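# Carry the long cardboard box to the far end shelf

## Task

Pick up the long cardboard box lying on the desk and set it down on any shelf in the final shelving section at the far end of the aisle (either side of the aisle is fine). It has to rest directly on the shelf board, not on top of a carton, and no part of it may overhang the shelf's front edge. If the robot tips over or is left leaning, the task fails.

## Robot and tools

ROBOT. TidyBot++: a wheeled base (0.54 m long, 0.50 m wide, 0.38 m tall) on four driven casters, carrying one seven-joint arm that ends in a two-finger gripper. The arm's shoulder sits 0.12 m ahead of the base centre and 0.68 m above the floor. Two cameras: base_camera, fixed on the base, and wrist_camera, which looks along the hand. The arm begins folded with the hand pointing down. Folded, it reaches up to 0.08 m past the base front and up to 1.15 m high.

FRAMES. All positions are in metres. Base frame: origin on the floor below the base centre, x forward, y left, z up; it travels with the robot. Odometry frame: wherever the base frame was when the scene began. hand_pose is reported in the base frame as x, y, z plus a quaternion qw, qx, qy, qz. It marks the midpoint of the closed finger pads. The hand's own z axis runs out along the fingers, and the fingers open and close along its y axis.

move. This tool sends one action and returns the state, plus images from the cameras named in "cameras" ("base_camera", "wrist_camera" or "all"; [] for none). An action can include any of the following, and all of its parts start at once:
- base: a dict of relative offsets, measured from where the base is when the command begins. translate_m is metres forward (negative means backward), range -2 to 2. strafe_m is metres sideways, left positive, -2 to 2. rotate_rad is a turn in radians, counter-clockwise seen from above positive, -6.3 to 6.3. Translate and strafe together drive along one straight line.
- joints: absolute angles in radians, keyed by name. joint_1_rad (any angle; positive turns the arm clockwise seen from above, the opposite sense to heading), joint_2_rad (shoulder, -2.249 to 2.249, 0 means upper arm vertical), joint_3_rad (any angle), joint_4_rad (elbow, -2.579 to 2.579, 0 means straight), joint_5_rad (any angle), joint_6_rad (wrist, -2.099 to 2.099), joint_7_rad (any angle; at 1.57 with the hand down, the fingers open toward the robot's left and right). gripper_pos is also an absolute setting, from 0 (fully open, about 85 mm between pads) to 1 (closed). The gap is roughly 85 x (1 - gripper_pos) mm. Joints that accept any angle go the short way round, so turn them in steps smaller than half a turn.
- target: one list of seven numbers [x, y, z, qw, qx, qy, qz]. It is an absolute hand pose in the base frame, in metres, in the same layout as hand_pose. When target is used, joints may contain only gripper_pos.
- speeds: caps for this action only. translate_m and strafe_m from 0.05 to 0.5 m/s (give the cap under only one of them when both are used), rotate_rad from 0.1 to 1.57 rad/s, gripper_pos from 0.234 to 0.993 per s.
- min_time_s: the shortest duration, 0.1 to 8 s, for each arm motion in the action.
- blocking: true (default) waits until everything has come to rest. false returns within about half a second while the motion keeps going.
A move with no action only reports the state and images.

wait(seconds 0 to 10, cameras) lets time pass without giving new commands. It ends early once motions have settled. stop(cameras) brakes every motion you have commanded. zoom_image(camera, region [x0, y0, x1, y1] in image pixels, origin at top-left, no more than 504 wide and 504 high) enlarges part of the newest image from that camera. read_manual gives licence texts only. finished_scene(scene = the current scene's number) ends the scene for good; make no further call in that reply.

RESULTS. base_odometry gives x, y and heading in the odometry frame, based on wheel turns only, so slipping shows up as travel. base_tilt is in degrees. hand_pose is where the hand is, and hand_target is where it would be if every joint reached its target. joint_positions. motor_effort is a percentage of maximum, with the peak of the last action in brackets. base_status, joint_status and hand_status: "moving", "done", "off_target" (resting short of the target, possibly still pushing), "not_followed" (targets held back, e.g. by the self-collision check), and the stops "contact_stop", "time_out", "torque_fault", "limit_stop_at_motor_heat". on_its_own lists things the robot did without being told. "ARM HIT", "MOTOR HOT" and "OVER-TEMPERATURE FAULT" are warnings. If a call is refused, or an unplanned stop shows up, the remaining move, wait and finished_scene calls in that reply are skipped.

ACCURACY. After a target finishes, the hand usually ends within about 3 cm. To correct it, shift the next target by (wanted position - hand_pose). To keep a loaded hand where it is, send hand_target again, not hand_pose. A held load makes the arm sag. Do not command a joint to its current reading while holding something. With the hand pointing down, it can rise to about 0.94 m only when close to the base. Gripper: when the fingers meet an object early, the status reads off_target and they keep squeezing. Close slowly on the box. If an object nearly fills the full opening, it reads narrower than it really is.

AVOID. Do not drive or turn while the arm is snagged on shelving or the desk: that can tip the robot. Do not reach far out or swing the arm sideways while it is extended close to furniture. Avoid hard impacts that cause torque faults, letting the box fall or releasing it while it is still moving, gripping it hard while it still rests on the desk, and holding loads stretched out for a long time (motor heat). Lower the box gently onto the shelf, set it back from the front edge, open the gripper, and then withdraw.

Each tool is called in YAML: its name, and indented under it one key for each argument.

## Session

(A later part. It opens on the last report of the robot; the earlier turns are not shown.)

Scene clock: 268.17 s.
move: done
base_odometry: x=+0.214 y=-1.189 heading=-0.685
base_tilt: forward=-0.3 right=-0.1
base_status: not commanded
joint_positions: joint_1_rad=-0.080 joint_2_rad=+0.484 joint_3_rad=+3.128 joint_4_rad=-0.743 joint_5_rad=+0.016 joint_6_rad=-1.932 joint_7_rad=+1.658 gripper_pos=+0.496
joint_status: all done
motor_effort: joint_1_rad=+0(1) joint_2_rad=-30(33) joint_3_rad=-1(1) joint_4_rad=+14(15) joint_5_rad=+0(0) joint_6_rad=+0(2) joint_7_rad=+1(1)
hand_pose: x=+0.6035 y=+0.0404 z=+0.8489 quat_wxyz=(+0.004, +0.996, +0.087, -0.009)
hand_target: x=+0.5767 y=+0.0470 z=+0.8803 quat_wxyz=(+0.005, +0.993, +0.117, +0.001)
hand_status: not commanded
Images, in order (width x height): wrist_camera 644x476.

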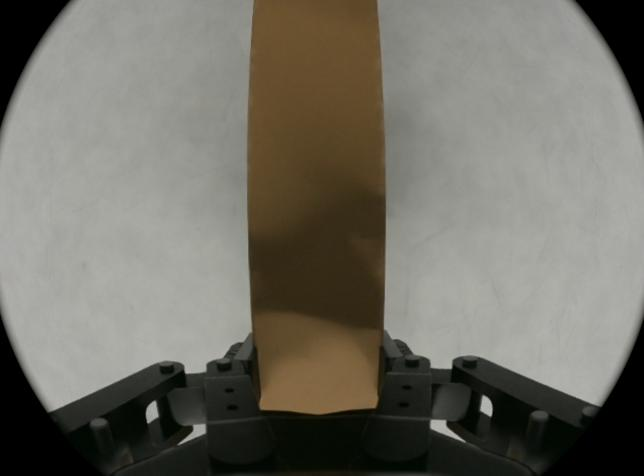

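move:
  base: {"translate_m": -0.75}
  speeds: {"translate_m": 0.3}
  cameras: ["all"]

Scene clock: 273.87 s.
move: done
base_odometry: x=-0.367 y=-0.714 heading=-0.685
base_tilt: forward=-0.4 right=-0.1
base_status: done
joint_positions: joint_1_rad=-0.086 joint_2_rad=+0.465 joint_3_rad=+3.128 joint_4_rad=-0.743 joint_5_rad=+0.016 joint_6_rad=-1.935 joint_7_rad=+1.661 gripper_pos=+0.496
joint_status: not commanded
motor_effort: joint_1_rad=+1(3) joint_2_rad=-29(36) joint_3_rad=-1(2) joint_4_rad=+13(14) joint_5_rad=+0(1) joint_6_rad=-1(3) joint_7_rad=+1(2)
hand_pose: x=+0.5990 y=+0.0428 z=+0.8582 quat_wxyz=(+0.005, +0.996, +0.091, -0.001)
hand_target: x=+0.5767 y=+0.0470 z=+0.8803 quat_wxyz=(+0.005, +0.993, +0.117, +0.001)
hand_status: not commanded
pictures: base_camera, wrist_camera
Images, in order (width x height): base_camera 644x364, wrist_camera 644x476.

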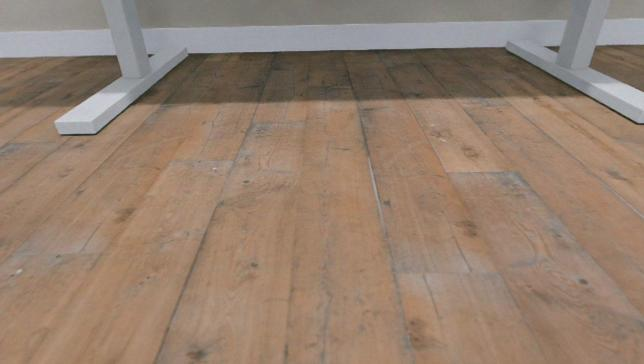

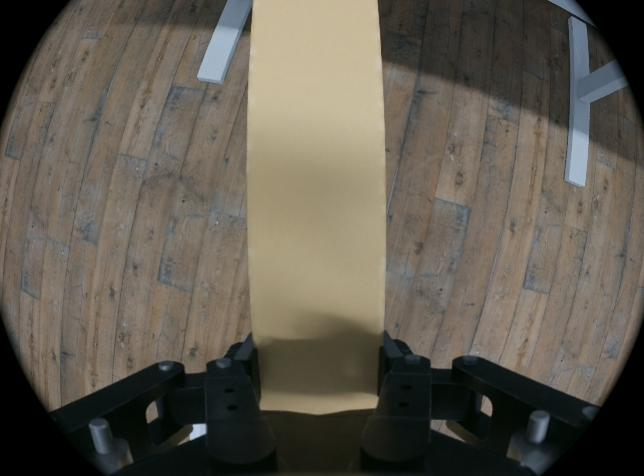

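move:
  base: {"translate_m": -0.15}
  speeds: {"translate_m": 0.3}
  joints: {"joint_7_rad": 0.0}
  min_time_s: 3
  cameras: ["wrist_camera"]

Scene clock: 297.80 s.
move: done
base_odometry: x=-0.483 y=-0.619 heading=-0.686
base_tilt: forward=-0.4 right=-0.1
base_status: done
joint_positions: joint_1_rad=-0.086 joint_2_rad=+0.455 joint_3_rad=+3.128 joint_4_rad=-0.743 joint_5_rad=+0.016 joint_6_rad=-1.947 joint_7_rad=+0.044 gripper_pos=+0.496
joint_status: all done
motor_effort: joint_1_rad=+0(2) joint_2_rad=-30(35) joint_3_rad=-1(1) joint_4_rad=+13(14) joint_5_rad=+0(1) joint_6_rad=-1(3) joint_7_rad=+0(1)
hand_pose: x=+0.5934 y=+0.0424 z=+0.8632 quat_wxyz=(+0.004, +0.754, -0.657, +0.002)
hand_target: x=+0.5767 y=+0.0470 z=+0.8803 quat_wxyz=(+0.003, +0.743, -0.669, +0.004)
hand_status: not commanded
Images, in order (width x height): wrist_camera 644x476.

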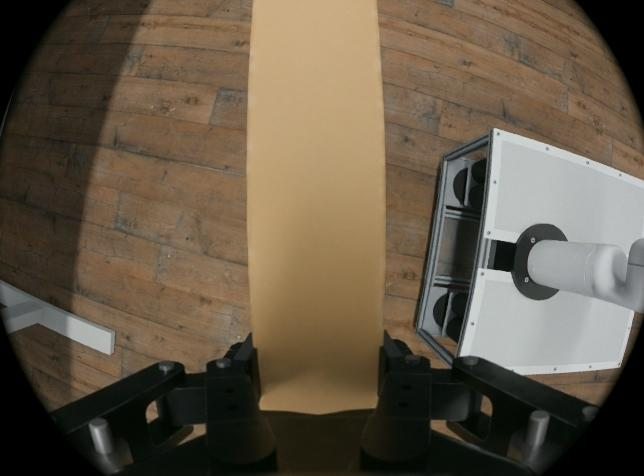

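move:
  joints: {"joint_1_rad": 0.0, "joint_2_rad": -0.53, "joint_4_rad": -2.12, "joint_6_rad": 0.0635, "joint_7_rad": -0.05}
  min_time_s: 4
  cameras: ["wrist_camera"]

Scene clock: 305.43 s.
move: done
base_odometry: x=-0.483 y=-0.619 heading=-0.686
base_tilt: forward=-0.4 right=-0.1
base_status: not commanded
joint_positions: joint_1_rad=-0.020 joint_2_rad=-0.502 joint_3_rad=+3.128 joint_4_rad=-2.090 joint_5_rad=+0.016 joint_6_rad=+0.009 joint_7_rad=-0.006 gripper_pos=+0.496
joint_status: all done
motor_effort: joint_1_rad=+0(2) joint_2_rad=-4(30) joint_3_rad=+0(1) joint_4_rad=+19(21) joint_5_rad=+0(1) joint_6_rad=+10(11) joint_7_rad=+1(2)
hand_pose: x=+0.5415 y=+0.0171 z=+1.0427 quat_wxyz=(-0.502, +0.514, -0.490, +0.494)
hand_target: x=+0.5314 y=+0.0086 z=+1.0525 quat_wxyz=(-0.521, +0.485, -0.493, +0.501)
hand_status: not commanded
Images, in order (width x height): wrist_camera 644x476.

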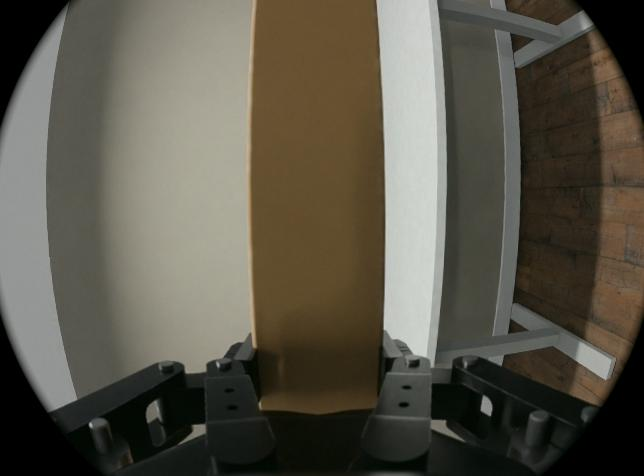

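move:
  base: {"rotate_rad": 3.143}
  speeds: {"rotate_rad": 0.8}
  cameras: ["all"]

move:
  joints: {"joint_1_rad": 1.58}
  min_time_s: 3
  cameras: ["all"]

Scene clock: 315.97 s.
move: done
base_odometry: x=-0.483 y=-0.619 heading=+2.457
base_tilt: forward=-0.4 right=-0.1
base_status: done
joint_positions: joint_1_rad=-0.014 joint_2_rad=-0.503 joint_3_rad=+3.128 joint_4_rad=-2.090 joint_5_rad=+0.016 joint_6_rad=+0.012 joint_7_rad=-0.006 gripper_pos=+0.496
joint_status: not commanded
motor_effort: joint_1_rad=+0(2) joint_2_rad=-4(6) joint_3_rad=+0(2) joint_4_rad=+20(20) joint_5_rad=+0(1) joint_6_rad=+10(11) joint_7_rad=+1(1)
hand_pose: x=+0.5416 y=+0.0146 z=+1.0435 quat_wxyz=(-0.501, +0.512, -0.491, +0.496)
hand_target: x=+0.5314 y=+0.0086 z=+1.0525 quat_wxyz=(-0.521, +0.485, -0.493, +0.501)
hand_status: not commanded
pictures: base_camera, wrist_camera
Images, in order (width x height): base_camera 644x364, wrist_camera 644x476.

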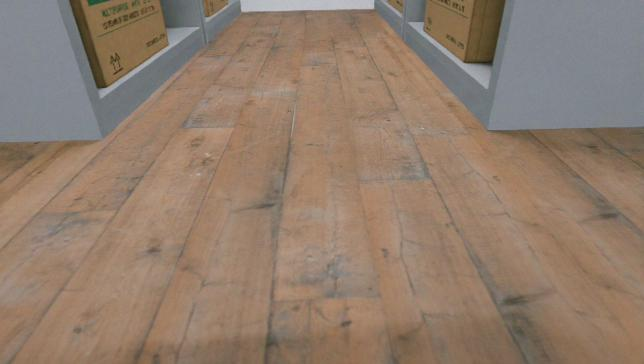

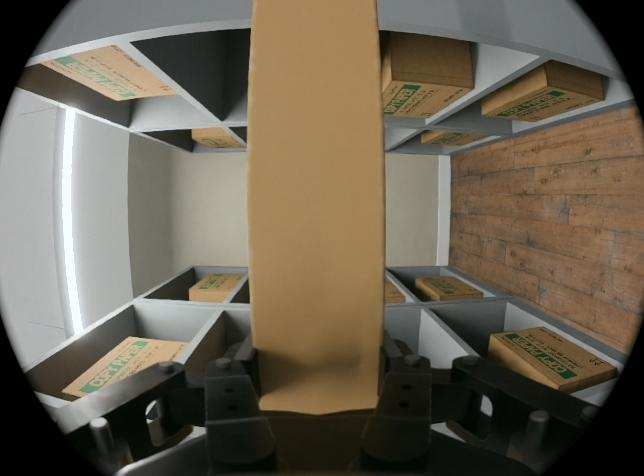

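Scene clock: 319.27 s.
move: done
base_odometry: x=-0.483 y=-0.619 heading=+2.457
base_tilt: forward=-0.4 right=+0.0
base_status: not commanded
joint_positions: joint_1_rad=+1.562 joint_2_rad=-0.503 joint_3_rad=+3.128 joint_4_rad=-2.090 joint_5_rad=+0.016 joint_6_rad=+0.012 joint_7_rad=-0.006 gripper_pos=+0.496
joint_status: all done
motor_effort: joint_1_rad=+1(2) joint_2_rad=-4(5) joint_3_rad=+0(1) joint_4_rad=+19(20) joint_5_rad=+0(1) joint_6_rad=+10(11) joint_7_rad=+1(1)
hand_pose: x=+0.1314 y=-0.4226 z=+1.0435 quat_wxyz=(-0.002, +0.013, -0.709, +0.705)
hand_target: x=+0.1238 y=-0.4125 z=+1.0525 quat_wxyz=(-0.011, -0.008, -0.691, +0.722)
hand_status: not commanded
pictures: base_camera, wrist_camera
Images, in order (width x height): base_camera 644x364, wrist_camera 644x476.

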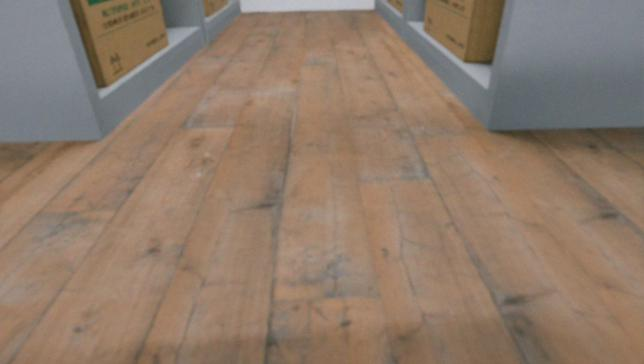

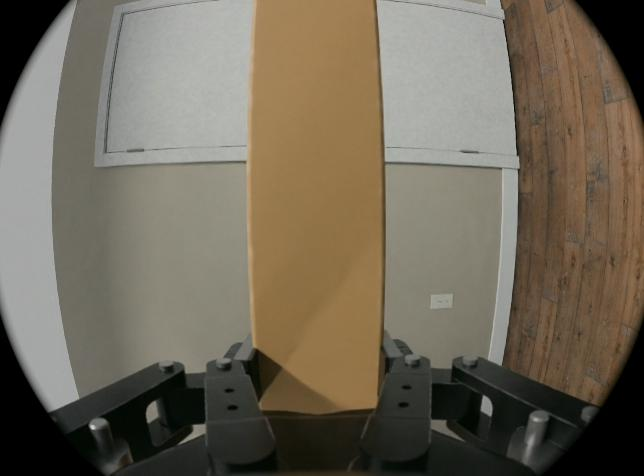

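zoom_image:
  camera: "base_camera"
  region: [80, 0, 280, 150]

zoom_image:
  camera: "base_camera"
  region: [350, 0, 550, 150]

Scaled by 2.520.

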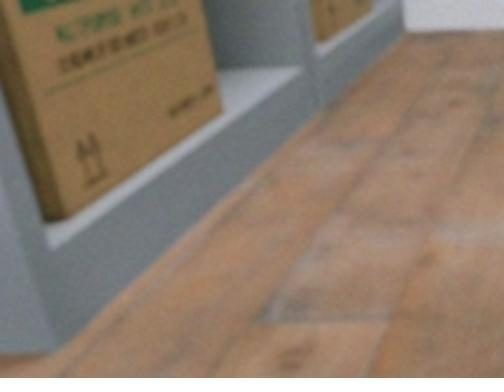

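Scaled by 2.520.

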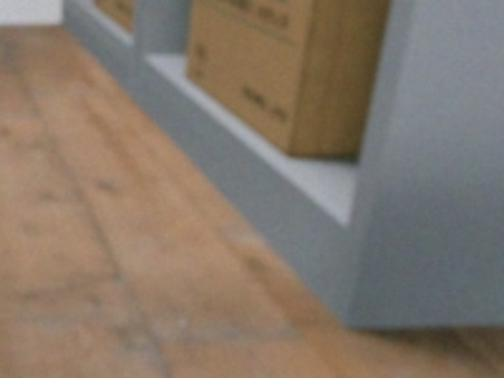

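move:
  base: {"translate_m": 0.4, "strafe_m": 0.135, "rotate_rad": 0.01}
  speeds: {"translate_m": 0.3}
  cameras: ["all"]

zoom_image:
  camera: "base_camera"
  region: [0, 0, 340, 364]

zoom_image:
  camera: "base_camera"
  region: [304, 0, 644, 364]

Scene clock: 340.97 s.
move: done
base_odometry: x=-0.879 y=-0.470 heading=+2.467
base_tilt: forward=-0.4 right=-0.1
base_status: done
joint_positions: joint_1_rad=+1.564 joint_2_rad=-0.503 joint_3_rad=+3.128 joint_4_rad=-2.090 joint_5_rad=+0.016 joint_6_rad=+0.012 joint_7_rad=-0.007 gripper_pos=+0.496
joint_status: not commanded
motor_effort: joint_1_rad=+0(1) joint_2_rad=-4(6) joint_3_rad=+0(2) joint_4_rad=+19(20) joint_5_rad=+0(1) joint_6_rad=+10(11) joint_7_rad=+1(1)
hand_pose: x=+0.1305 y=-0.4224 z=+1.0439 quat_wxyz=(-0.001, +0.012, -0.708, +0.706)
hand_target: x=+0.1238 y=-0.4125 z=+1.0525 quat_wxyz=(-0.011, -0.008, -0.691, +0.722)
hand_status: not commanded
pictures: base_camera, wrist_camera
Images, in order (width x height): base_camera 644x364, wrist_camera 644x476.

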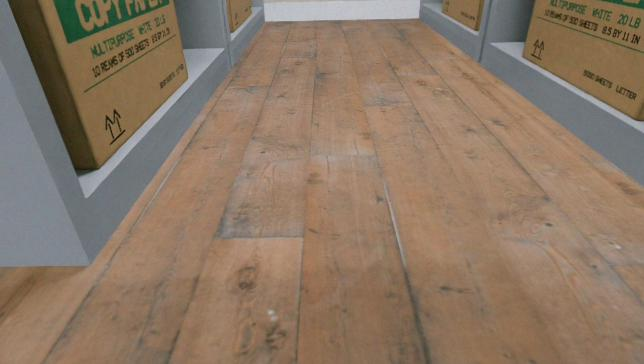

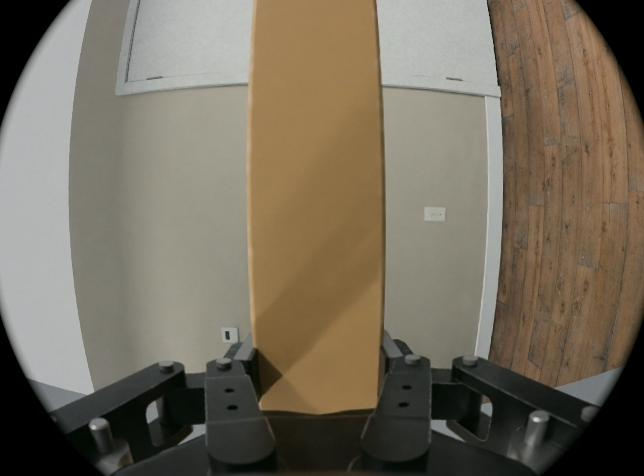

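Scaled by 1.385.

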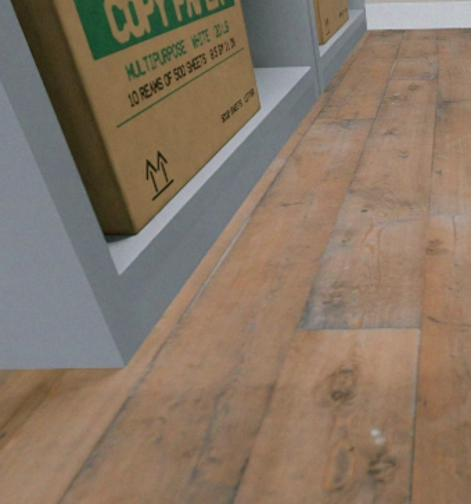

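Scaled by 1.385.

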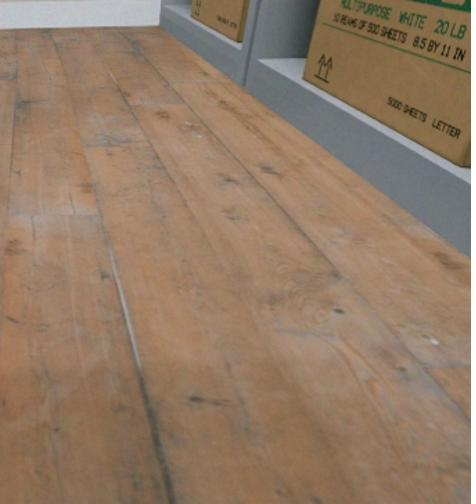

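move:
  base: {"translate_m": 0.7, "strafe_m": -0.02, "rotate_rad": 0.005}
  speeds: {"translate_m": 0.25}
  cameras: ["all"]

zoom_image:
  camera: "base_camera"
  region: [0, 0, 340, 364]

zoom_image:
  camera: "base_camera"
  region: [304, 0, 644, 364]

Scene clock: 352.80 s.
move: done
base_odometry: x=-1.413 y=-0.018 heading=+2.472
base_tilt: forward=-0.4 right=-0.1
base_status: done
joint_positions: joint_1_rad=+1.565 joint_2_rad=-0.503 joint_3_rad=+3.128 joint_4_rad=-2.090 joint_5_rad=+0.016 joint_6_rad=+0.013 joint_7_rad=-0.007 gripper_pos=+0.496
joint_status: not commanded
motor_effort: joint_1_rad=+1(1) joint_2_rad=-4(5) joint_3_rad=+0(3) joint_4_rad=+19(20) joint_5_rad=+0(1) joint_6_rad=+10(11) joint_7_rad=+1(1)
hand_pose: x=+0.1305 y=-0.4224 z=+1.0440 quat_wxyz=(-0.001, +0.012, -0.708, +0.706)
hand_target: x=+0.1238 y=-0.4125 z=+1.0525 quat_wxyz=(-0.011, -0.008, -0.691, +0.722)
hand_status: not commanded
pictures: base_camera, wrist_camera
Images, in order (width x height): base_camera 644x364, wrist_camera 644x476.

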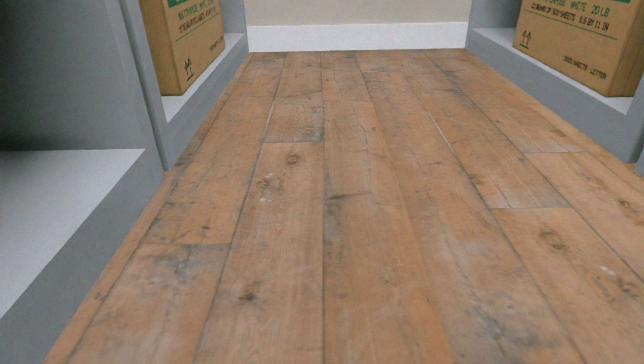

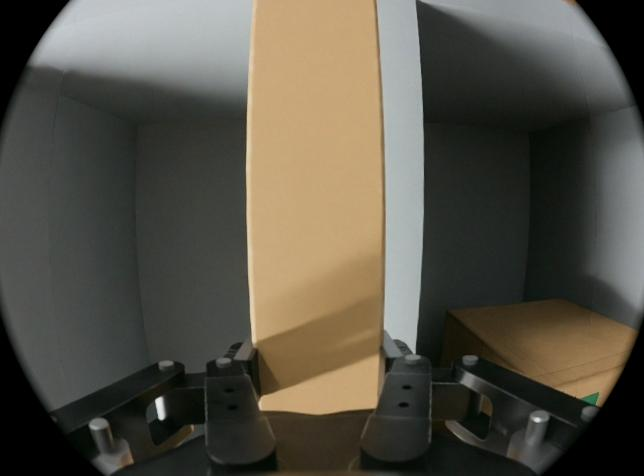

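Scaled by 1.385.

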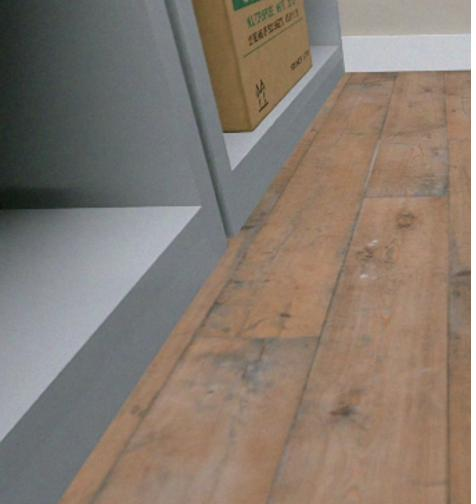

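Scaled by 1.385.

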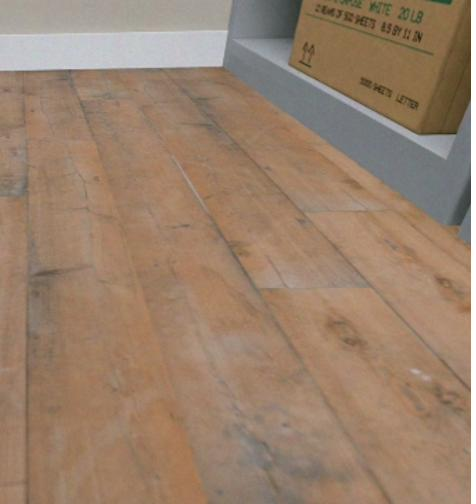

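move:
  base: {"strafe_m": -0.035, "rotate_rad": -0.05}
  speeds: {"strafe_m": 0.1, "rotate_rad": 0.1}
  cameras: ["all"]

zoom_image:
  camera: "base_camera"
  region: [0, 0, 340, 364]

zoom_image:
  camera: "base_camera"
  region: [304, 0, 644, 364]

Scene clock: 375.17 s.
move: done
base_odometry: x=-1.391 y=+0.010 heading=+2.423
base_tilt: forward=-0.4 right=-0.1
base_status: done
joint_positions: joint_1_rad=+1.565 joint_2_rad=-0.513 joint_3_rad=+3.128 joint_4_rad=-2.091 joint_5_rad=+0.016 joint_6_rad=+0.013 joint_7_rad=-0.007 gripper_pos=+0.496
joint_status: not commanded
motor_effort: joint_1_rad=+0(2) joint_2_rad=-5(9) joint_3_rad=+0(1) joint_4_rad=+19(20) joint_5_rad=+0(1) joint_6_rad=+10(11) joint_7_rad=+0(1)
hand_pose: x=+0.1303 y=-0.4189 z=+1.0478 quat_wxyz=(-0.001, +0.012, -0.705, +0.709)
hand_target: x=+0.1238 y=-0.4125 z=+1.0525 quat_wxyz=(-0.011, -0.008, -0.691, +0.722)
hand_status: not commanded
pictures: base_camera, wrist_camera
Images, in order (width x height): base_camera 644x364, wrist_camera 644x476.

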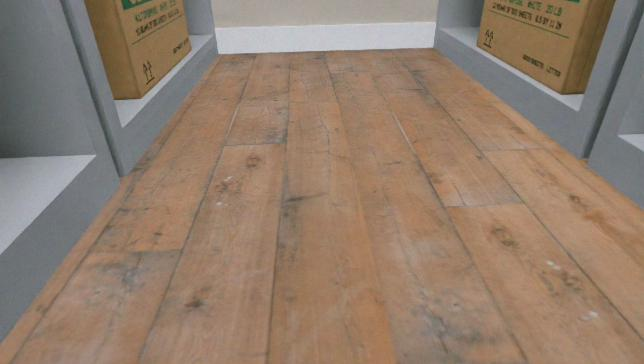

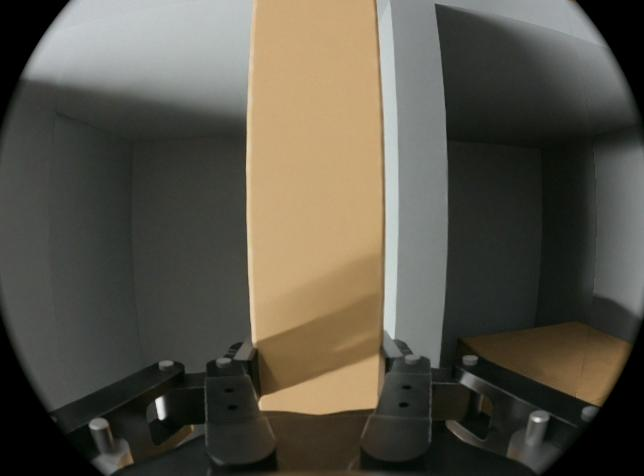

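Scaled by 1.385.

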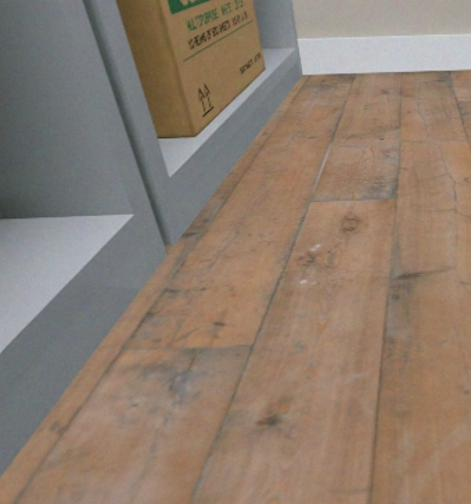

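Scaled by 1.385.

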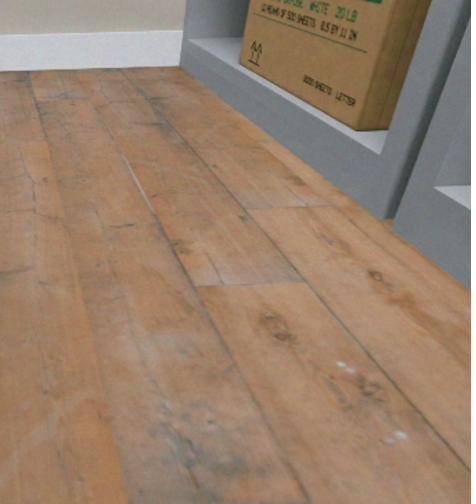

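zoom_image:
  camera: "wrist_camera"
  region: [340, 0, 644, 380]

Scaled by 1.326.

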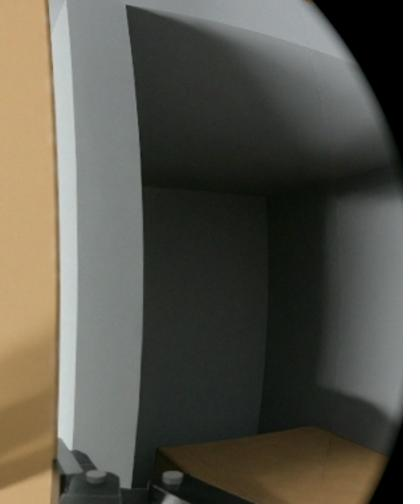

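move:
  base: {"translate_m": 0.6}
  speeds: {"translate_m": 0.25}
  cameras: ["all"]

zoom_image:
  camera: "base_camera"
  region: [0, 0, 340, 364]

zoom_image:
  camera: "base_camera"
  region: [304, 0, 644, 364]

Scene clock: 396.77 s.
move: done
base_odometry: x=-1.843 y=+0.405 heading=+2.423
base_tilt: forward=-0.4 right=-0.1
base_status: done
joint_positions: joint_1_rad=+1.566 joint_2_rad=-0.513 joint_3_rad=+3.127 joint_4_rad=-2.091 joint_5_rad=+0.016 joint_6_rad=+0.014 joint_7_rad=-0.007 gripper_pos=+0.496
joint_status: not commanded
motor_effort: joint_1_rad=+0(2) joint_2_rad=-4(5) joint_3_rad=+0(3) joint_4_rad=+19(20) joint_5_rad=+0(1) joint_6_rad=+10(11) joint_7_rad=+1(1)
hand_pose: x=+0.1307 y=-0.4189 z=+1.0478 quat_wxyz=(-0.001, +0.012, -0.705, +0.709)
hand_target: x=+0.1238 y=-0.4125 z=+1.0525 quat_wxyz=(-0.011, -0.008, -0.691, +0.722)
hand_status: not commanded
pictures: base_camera, wrist_camera
Images, in order (width x height): base_camera 644x364, wrist_camera 644x476.

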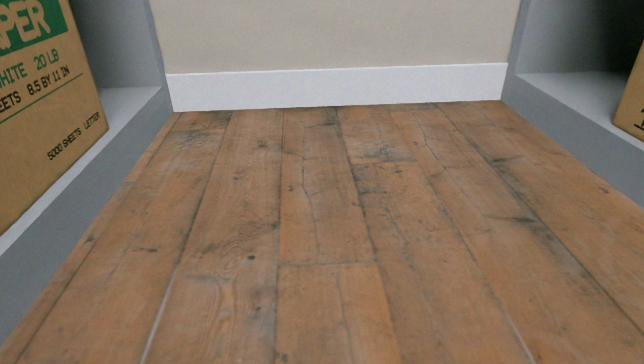

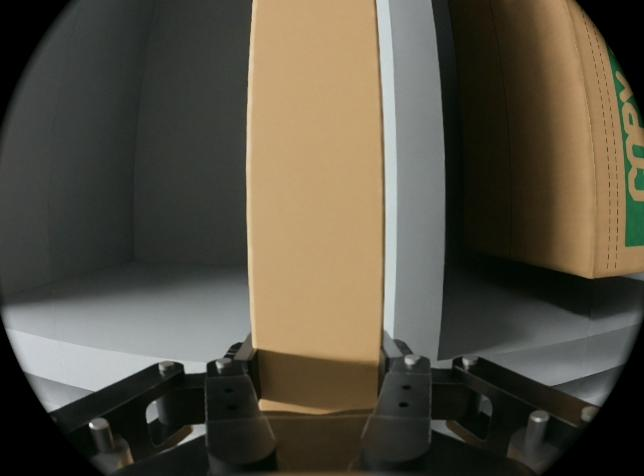

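Scaled by 1.385.

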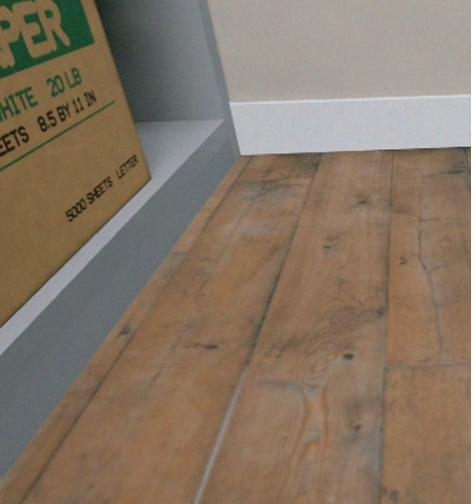

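Scaled by 1.385.

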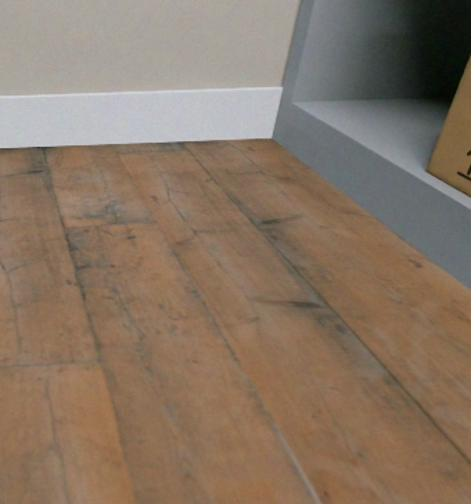

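move:
  base: {"translate_m": 0.5, "rotate_rad": -0.008}
  speeds: {"translate_m": 0.25}
  cameras: ["all"]

zoom_image:
  camera: "wrist_camera"
  region: [0, 0, 340, 476]

zoom_image:
  camera: "wrist_camera"
  region: [340, 0, 644, 476]

Scene clock: 429.73 s.
move: done
base_odometry: x=-2.220 y=+0.735 heading=+2.414
base_tilt: forward=-0.4 right=-0.1
base_status: done
joint_positions: joint_1_rad=+1.567 joint_2_rad=-0.513 joint_3_rad=+3.128 joint_4_rad=-2.091 joint_5_rad=+0.016 joint_6_rad=+0.014 joint_7_rad=-0.007 gripper_pos=+0.496
joint_status: not commanded
motor_effort: joint_1_rad=+1(1) joint_2_rad=-4(5) joint_3_rad=+0(3) joint_4_rad=+19(20) joint_5_rad=+0(1) joint_6_rad=+10(11) joint_7_rad=+1(1)
hand_pose: x=+0.1295 y=-0.4189 z=+1.0478 quat_wxyz=(+0.000, +0.011, -0.705, +0.709)
hand_target: x=+0.1238 y=-0.4125 z=+1.0525 quat_wxyz=(-0.011, -0.008, -0.691, +0.722)
hand_status: not commanded
pictures: base_camera, wrist_camera
Images, in order (width x height): base_camera 644x364, wrist_camera 644x476.

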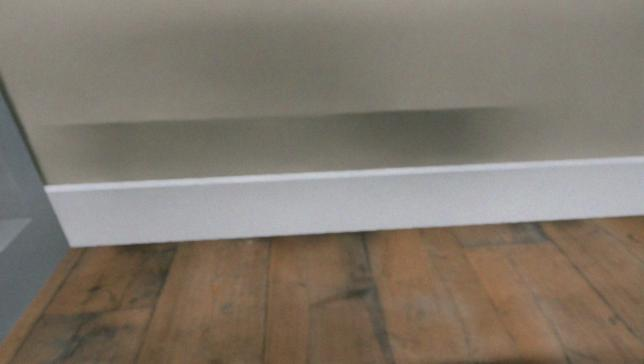

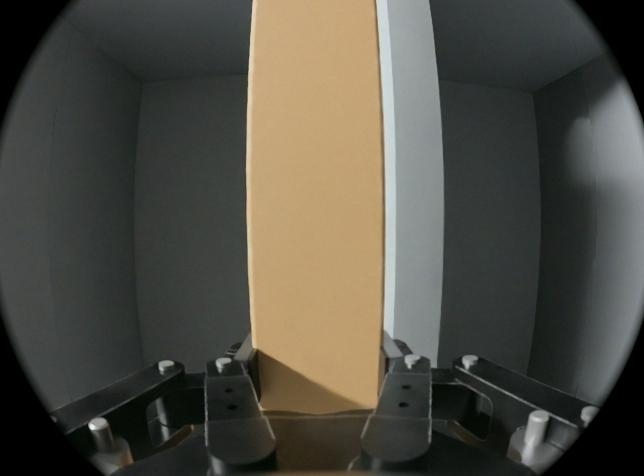

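Scaled by 1.059.

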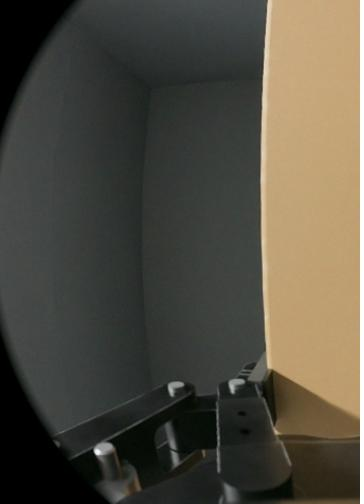

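Scaled by 1.059.

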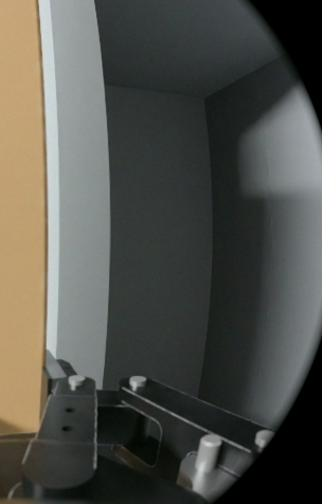

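move:
  base: {"translate_m": 0.065}
  speeds: {"translate_m": 0.1}
  cameras: ["all"]

Scene clock: 436.20 s.
move: done
base_odometry: x=-2.268 y=+0.778 heading=+2.414
base_tilt: forward=-0.4 right=-0.1
base_status: done
joint_positions: joint_1_rad=+1.567 joint_2_rad=-0.513 joint_3_rad=+3.128 joint_4_rad=-2.091 joint_5_rad=+0.016 joint_6_rad=+0.014 joint_7_rad=-0.007 gripper_pos=+0.496
joint_status: not commanded
motor_effort: joint_1_rad=+1(1) joint_2_rad=-4(5) joint_3_rad=+0(2) joint_4_rad=+20(20) joint_5_rad=+0(1) joint_6_rad=+10(10) joint_7_rad=+1(1)
hand_pose: x=+0.1296 y=-0.4189 z=+1.0478 quat_wxyz=(+0.000, +0.011, -0.705, +0.709)
hand_target: x=+0.1238 y=-0.4125 z=+1.0525 quat_wxyz=(-0.011, -0.008, -0.691, +0.722)
hand_status: not commanded
pictures: base_camera, wrist_camera
Images, in order (width x height): base_camera 644x364, wrist_camera 644x476.

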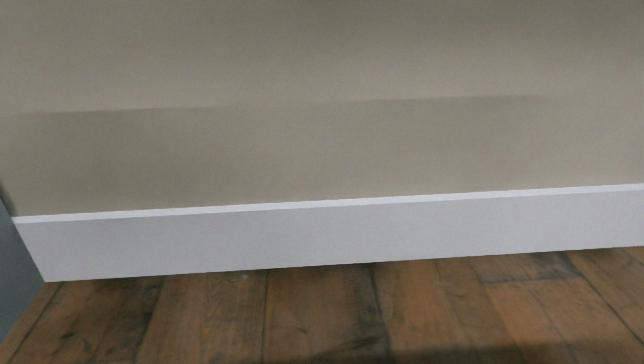

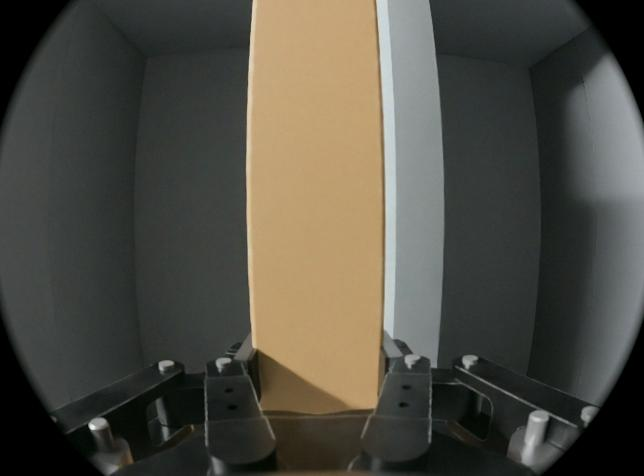

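move:
  joints: {"joint_6_rad": -0.58}
  min_time_s: 2.5
  cameras: ["wrist_camera"]

move:
  joints: {"joint_2_rad": 0.12, "joint_4_rad": -2.08}
  min_time_s: 4
  cameras: ["wrist_camera"]

Scene clock: 492.17 s.
move: done
base_odometry: x=-2.268 y=+0.778 heading=+2.414
base_tilt: forward=-0.4 right=-0.1
base_status: not commanded
joint_positions: joint_1_rad=+1.567 joint_2_rad=-0.513 joint_3_rad=+3.128 joint_4_rad=-2.092 joint_5_rad=+0.016 joint_6_rad=-0.522 joint_7_rad=-0.007 gripper_pos=+0.496
joint_status: all done
motor_effort: joint_1_rad=+0(1) joint_2_rad=-4(5) joint_3_rad=+0(0) joint_4_rad=+19(20) joint_5_rad=+0(1) joint_6_rad=+9(11) joint_7_rad=+0(1)
hand_pose: x=+0.1253 y=-0.3762 z=+0.8882 quat_wxyz=(+0.004, +0.010, -0.868, +0.497)
hand_target: x=+0.1194 y=-0.3585 z=+0.8632 quat_wxyz=(-0.002, -0.016, -0.884, +0.467)
hand_status: not commanded
Images, in order (width x height): wrist_camera 644x476.

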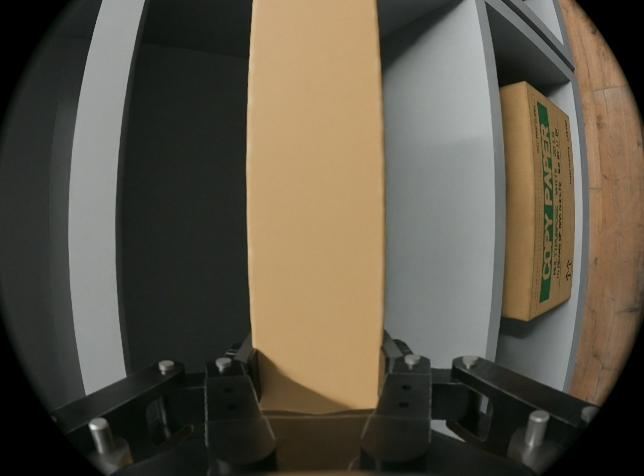

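Scene clock: 496.50 s.
move: done
base_odometry: x=-2.268 y=+0.778 heading=+2.414
base_tilt: forward=-0.4 right=-0.1
base_status: not commanded
joint_positions: joint_1_rad=+1.567 joint_2_rad=+0.102 joint_3_rad=+3.128 joint_4_rad=-2.092 joint_5_rad=+0.016 joint_6_rad=-0.529 joint_7_rad=-0.007 gripper_pos=+0.496
joint_status: all done
motor_effort: joint_1_rad=+1(1) joint_2_rad=-18(20) joint_3_rad=-1(1) joint_4_rad=+14(19) joint_5_rad=+0(1) joint_6_rad=+4(9) joint_7_rad=+0(1)
hand_pose: x=+0.1254 y=-0.4244 z=+0.6324 quat_wxyz=(+0.002, +0.011, -0.978, +0.208)
hand_target: x=+0.1191 y=-0.4145 z=+0.6234 quat_wxyz=(+0.000, -0.017, -0.984, +0.180)
hand_status: not commanded
Images, in order (width x height): wrist_camera 644x476.

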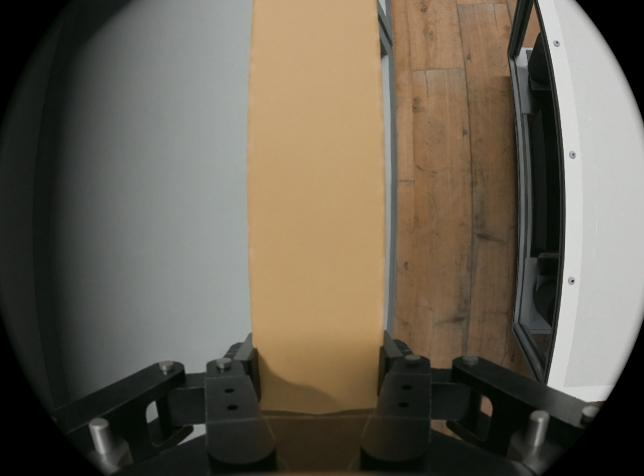

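move:
  base: {"strafe_m": -0.14}
  speeds: {"strafe_m": 0.1}
  cameras: ["all"]

Scene clock: 506.80 s.
move: done
base_odometry: x=-2.175 y=+0.883 heading=+2.414
base_tilt: forward=-0.4 right=-0.1
base_status: done
joint_positions: joint_1_rad=+1.567 joint_2_rad=+0.107 joint_3_rad=+3.128 joint_4_rad=-2.092 joint_5_rad=+0.016 joint_6_rad=-0.535 joint_7_rad=-0.007 gripper_pos=+0.496
joint_status: not commanded
motor_effort: joint_1_rad=+1(2) joint_2_rad=-19(21) joint_3_rad=-1(1) joint_4_rad=+13(15) joint_5_rad=+0(1) joint_6_rad=+4(5) joint_7_rad=+1(2)
hand_pose: x=+0.1253 y=-0.4226 z=+0.6297 quat_wxyz=(+0.002, +0.011, -0.979, +0.203)
hand_target: x=+0.1191 y=-0.4145 z=+0.6234 quat_wxyz=(+0.000, -0.017, -0.984, +0.180)
hand_status: not commanded
pictures: base_camera, wrist_camera
Images, in order (width x height): base_camera 644x364, wrist_camera 644x476.

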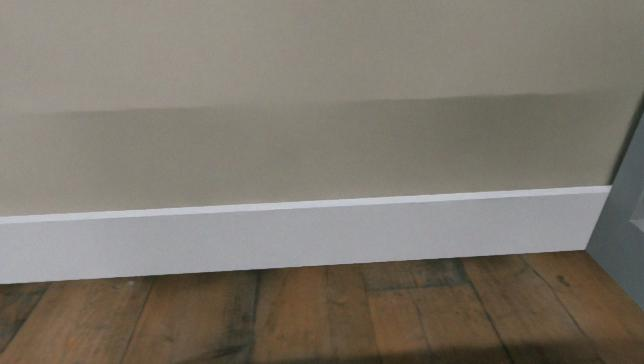

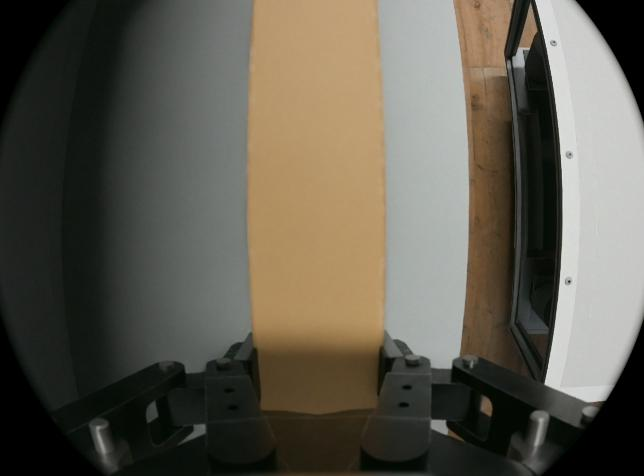

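move:
  joints: {"joint_2_rad": 0.175, "joint_4_rad": -2.12, "joint_6_rad": -0.50}
  min_time_s: 2
  cameras: ["wrist_camera"]

Scene clock: 516.53 s.
move: done
base_odometry: x=-2.175 y=+0.883 heading=+2.414
base_tilt: forward=-0.4 right=-0.1
base_status: not commanded
joint_positions: joint_1_rad=+1.567 joint_2_rad=+0.151 joint_3_rad=+3.128 joint_4_rad=-2.093 joint_5_rad=+0.016 joint_6_rad=-0.535 joint_7_rad=-0.007 gripper_pos=+0.496
joint_status: all done
motor_effort: joint_1_rad=+0(2) joint_2_rad=-19(20) joint_3_rad=-1(1) joint_4_rad=+13(14) joint_5_rad=+0(1) joint_6_rad=+3(5) joint_7_rad=+0(1)
hand_pose: x=+0.1253 y=-0.4193 z=+0.6106 quat_wxyz=(+0.002, +0.011, -0.984, +0.180)
hand_target: x=+0.1195 y=-0.4143 z=+0.5951 quat_wxyz=(-0.001, -0.017, -0.985, +0.173)
hand_status: not commanded
Images, in order (width x height): wrist_camera 644x476.

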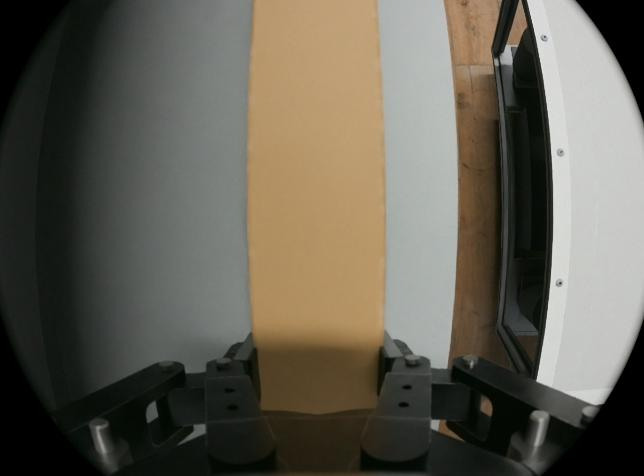

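move:
  joints: {"joint_2_rad": 0.235}
  min_time_s: 2
  cameras: ["wrist_camera"]

Scene clock: 521.73 s.
move: done
base_odometry: x=-2.175 y=+0.883 heading=+2.414
base_tilt: forward=-0.4 right=-0.1
base_status: not commanded
joint_positions: joint_1_rad=+1.567 joint_2_rad=+0.205 joint_3_rad=+3.128 joint_4_rad=-2.093 joint_5_rad=+0.016 joint_6_rad=-0.535 joint_7_rad=-0.013 gripper_pos=+0.496
joint_status: all done
motor_effort: joint_1_rad=+0(1) joint_2_rad=-19(21) joint_3_rad=-1(1) joint_4_rad=+12(13) joint_5_rad=+1(2) joint_6_rad=+2(4) joint_7_rad=+1(2)
hand_pose: x=+0.1253 y=-0.4149 z=+0.5882 quat_wxyz=(+0.001, +0.008, -0.988, +0.154)
hand_target: x=+0.1196 y=-0.4084 z=+0.5704 quat_wxyz=(+0.000, -0.017, -0.990, +0.143)
hand_status: not commanded
Images, in order (width x height): wrist_camera 644x476.

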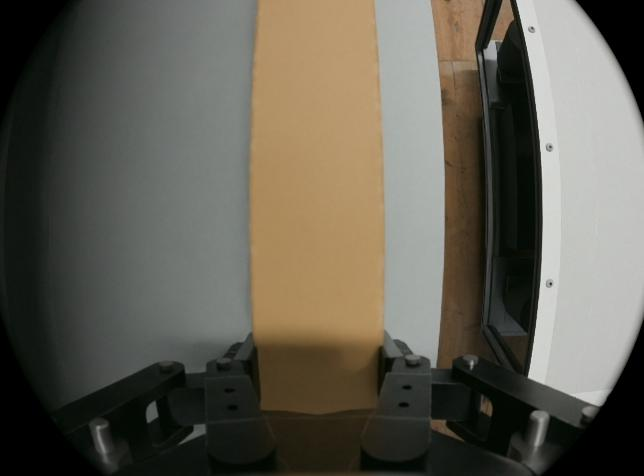

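move:
  joints: {"joint_2_rad": 0.25}
  min_time_s: 2
  cameras: ["wrist_camera"]

Scene clock: 530.00 s.
move: done
base_odometry: x=-2.175 y=+0.883 heading=+2.414
base_tilt: forward=-0.4 right=-0.1
base_status: not commanded
joint_positions: joint_1_rad=+1.567 joint_2_rad=+0.211 joint_3_rad=+3.128 joint_4_rad=-2.093 joint_5_rad=+0.016 joint_6_rad=-0.535 joint_7_rad=-0.013 gripper_pos=+0.496
joint_status: all done
motor_effort: joint_1_rad=+0(1) joint_2_rad=-17(20) joint_3_rad=-1(1) joint_4_rad=+10(12) joint_5_rad=+1(2) joint_6_rad=+1(3) joint_7_rad=+0(2)
hand_pose: x=+0.1253 y=-0.4143 z=+0.5856 quat_wxyz=(+0.001, +0.008, -0.989, +0.151)
hand_target: x=+0.1196 y=-0.4067 z=+0.5643 quat_wxyz=(+0.000, -0.017, -0.991, +0.135)
hand_status: not commanded
Images, in order (width x height): wrist_camera 644x476.

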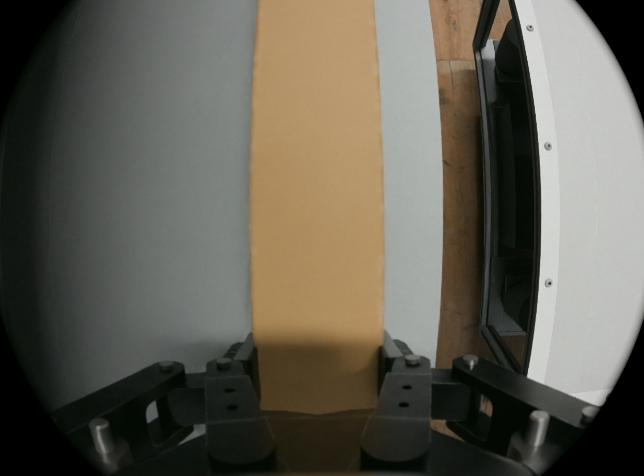

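move:
  joints: {"gripper_pos": 0.44}
  speeds: {"gripper_pos": 0.234}
  cameras: ["wrist_camera"]

move:
  joints: {"gripper_pos": 0.4}
  speeds: {"gripper_pos": 0.234}
  cameras: ["wrist_camera"]

Scene clock: 540.00 s.
move: done
base_odometry: x=-2.175 y=+0.883 heading=+2.414
base_tilt: forward=-0.4 right=-0.1
base_status: not commanded
joint_positions: joint_1_rad=+1.567 joint_2_rad=+0.214 joint_3_rad=+3.128 joint_4_rad=-2.093 joint_5_rad=+0.016 joint_6_rad=-0.534 joint_7_rad=-0.015 gripper_pos=+0.439
joint_status: all done
motor_effort: joint_1_rad=+0(1) joint_2_rad=-18(18) joint_3_rad=-1(1) joint_4_rad=+10(11) joint_5_rad=+1(1) joint_6_rad=+1(2) joint_7_rad=+1(1)
hand_pose: x=+0.1253 y=-0.4142 z=+0.5847 quat_wxyz=(+0.001, +0.007, -0.989, +0.150)
hand_target: x=+0.1196 y=-0.4067 z=+0.5643 quat_wxyz=(+0.000, -0.017, -0.991, +0.135)
hand_status: not commanded
Images, in order (width x height): wrist_camera 644x476.

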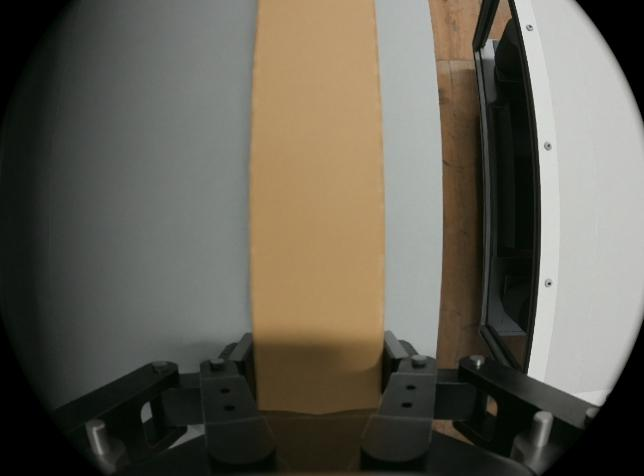

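Scene clock: 540.73 s.
move: done
base_odometry: x=-2.175 y=+0.883 heading=+2.414
base_tilt: forward=-0.4 right=-0.1
base_status: not commanded
joint_positions: joint_1_rad=+1.567 joint_2_rad=+0.223 joint_3_rad=+3.128 joint_4_rad=-2.095 joint_5_rad=+0.016 joint_6_rad=-0.534 joint_7_rad=-0.016 gripper_pos=+0.401
joint_status: all done
motor_effort: joint_1_rad=+1(1) joint_2_rad=-20(20) joint_3_rad=-1(1) joint_4_rad=+10(12) joint_5_rad=+0(1) joint_6_rad=+2(3) joint_7_rad=+1(1)
hand_pose: x=+0.1253 y=-0.4126 z=+0.5804 quat_wxyz=(+0.001, +0.007, -0.989, +0.145)
hand_target: x=+0.1196 y=-0.4067 z=+0.5643 quat_wxyz=(+0.000, -0.017, -0.991, +0.135)
hand_status: not commanded
Images, in order (width x height): wrist_camera 644x476.

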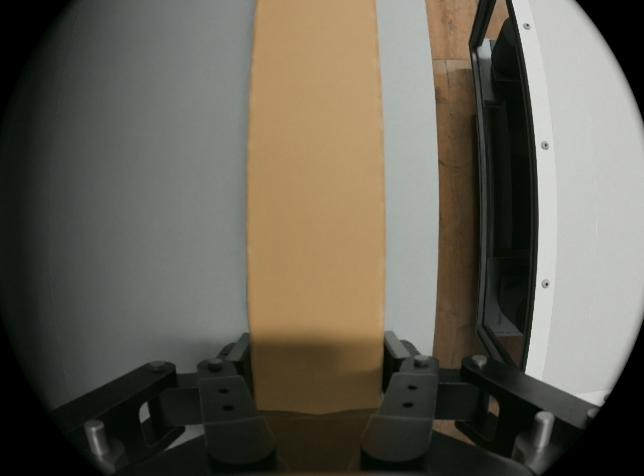

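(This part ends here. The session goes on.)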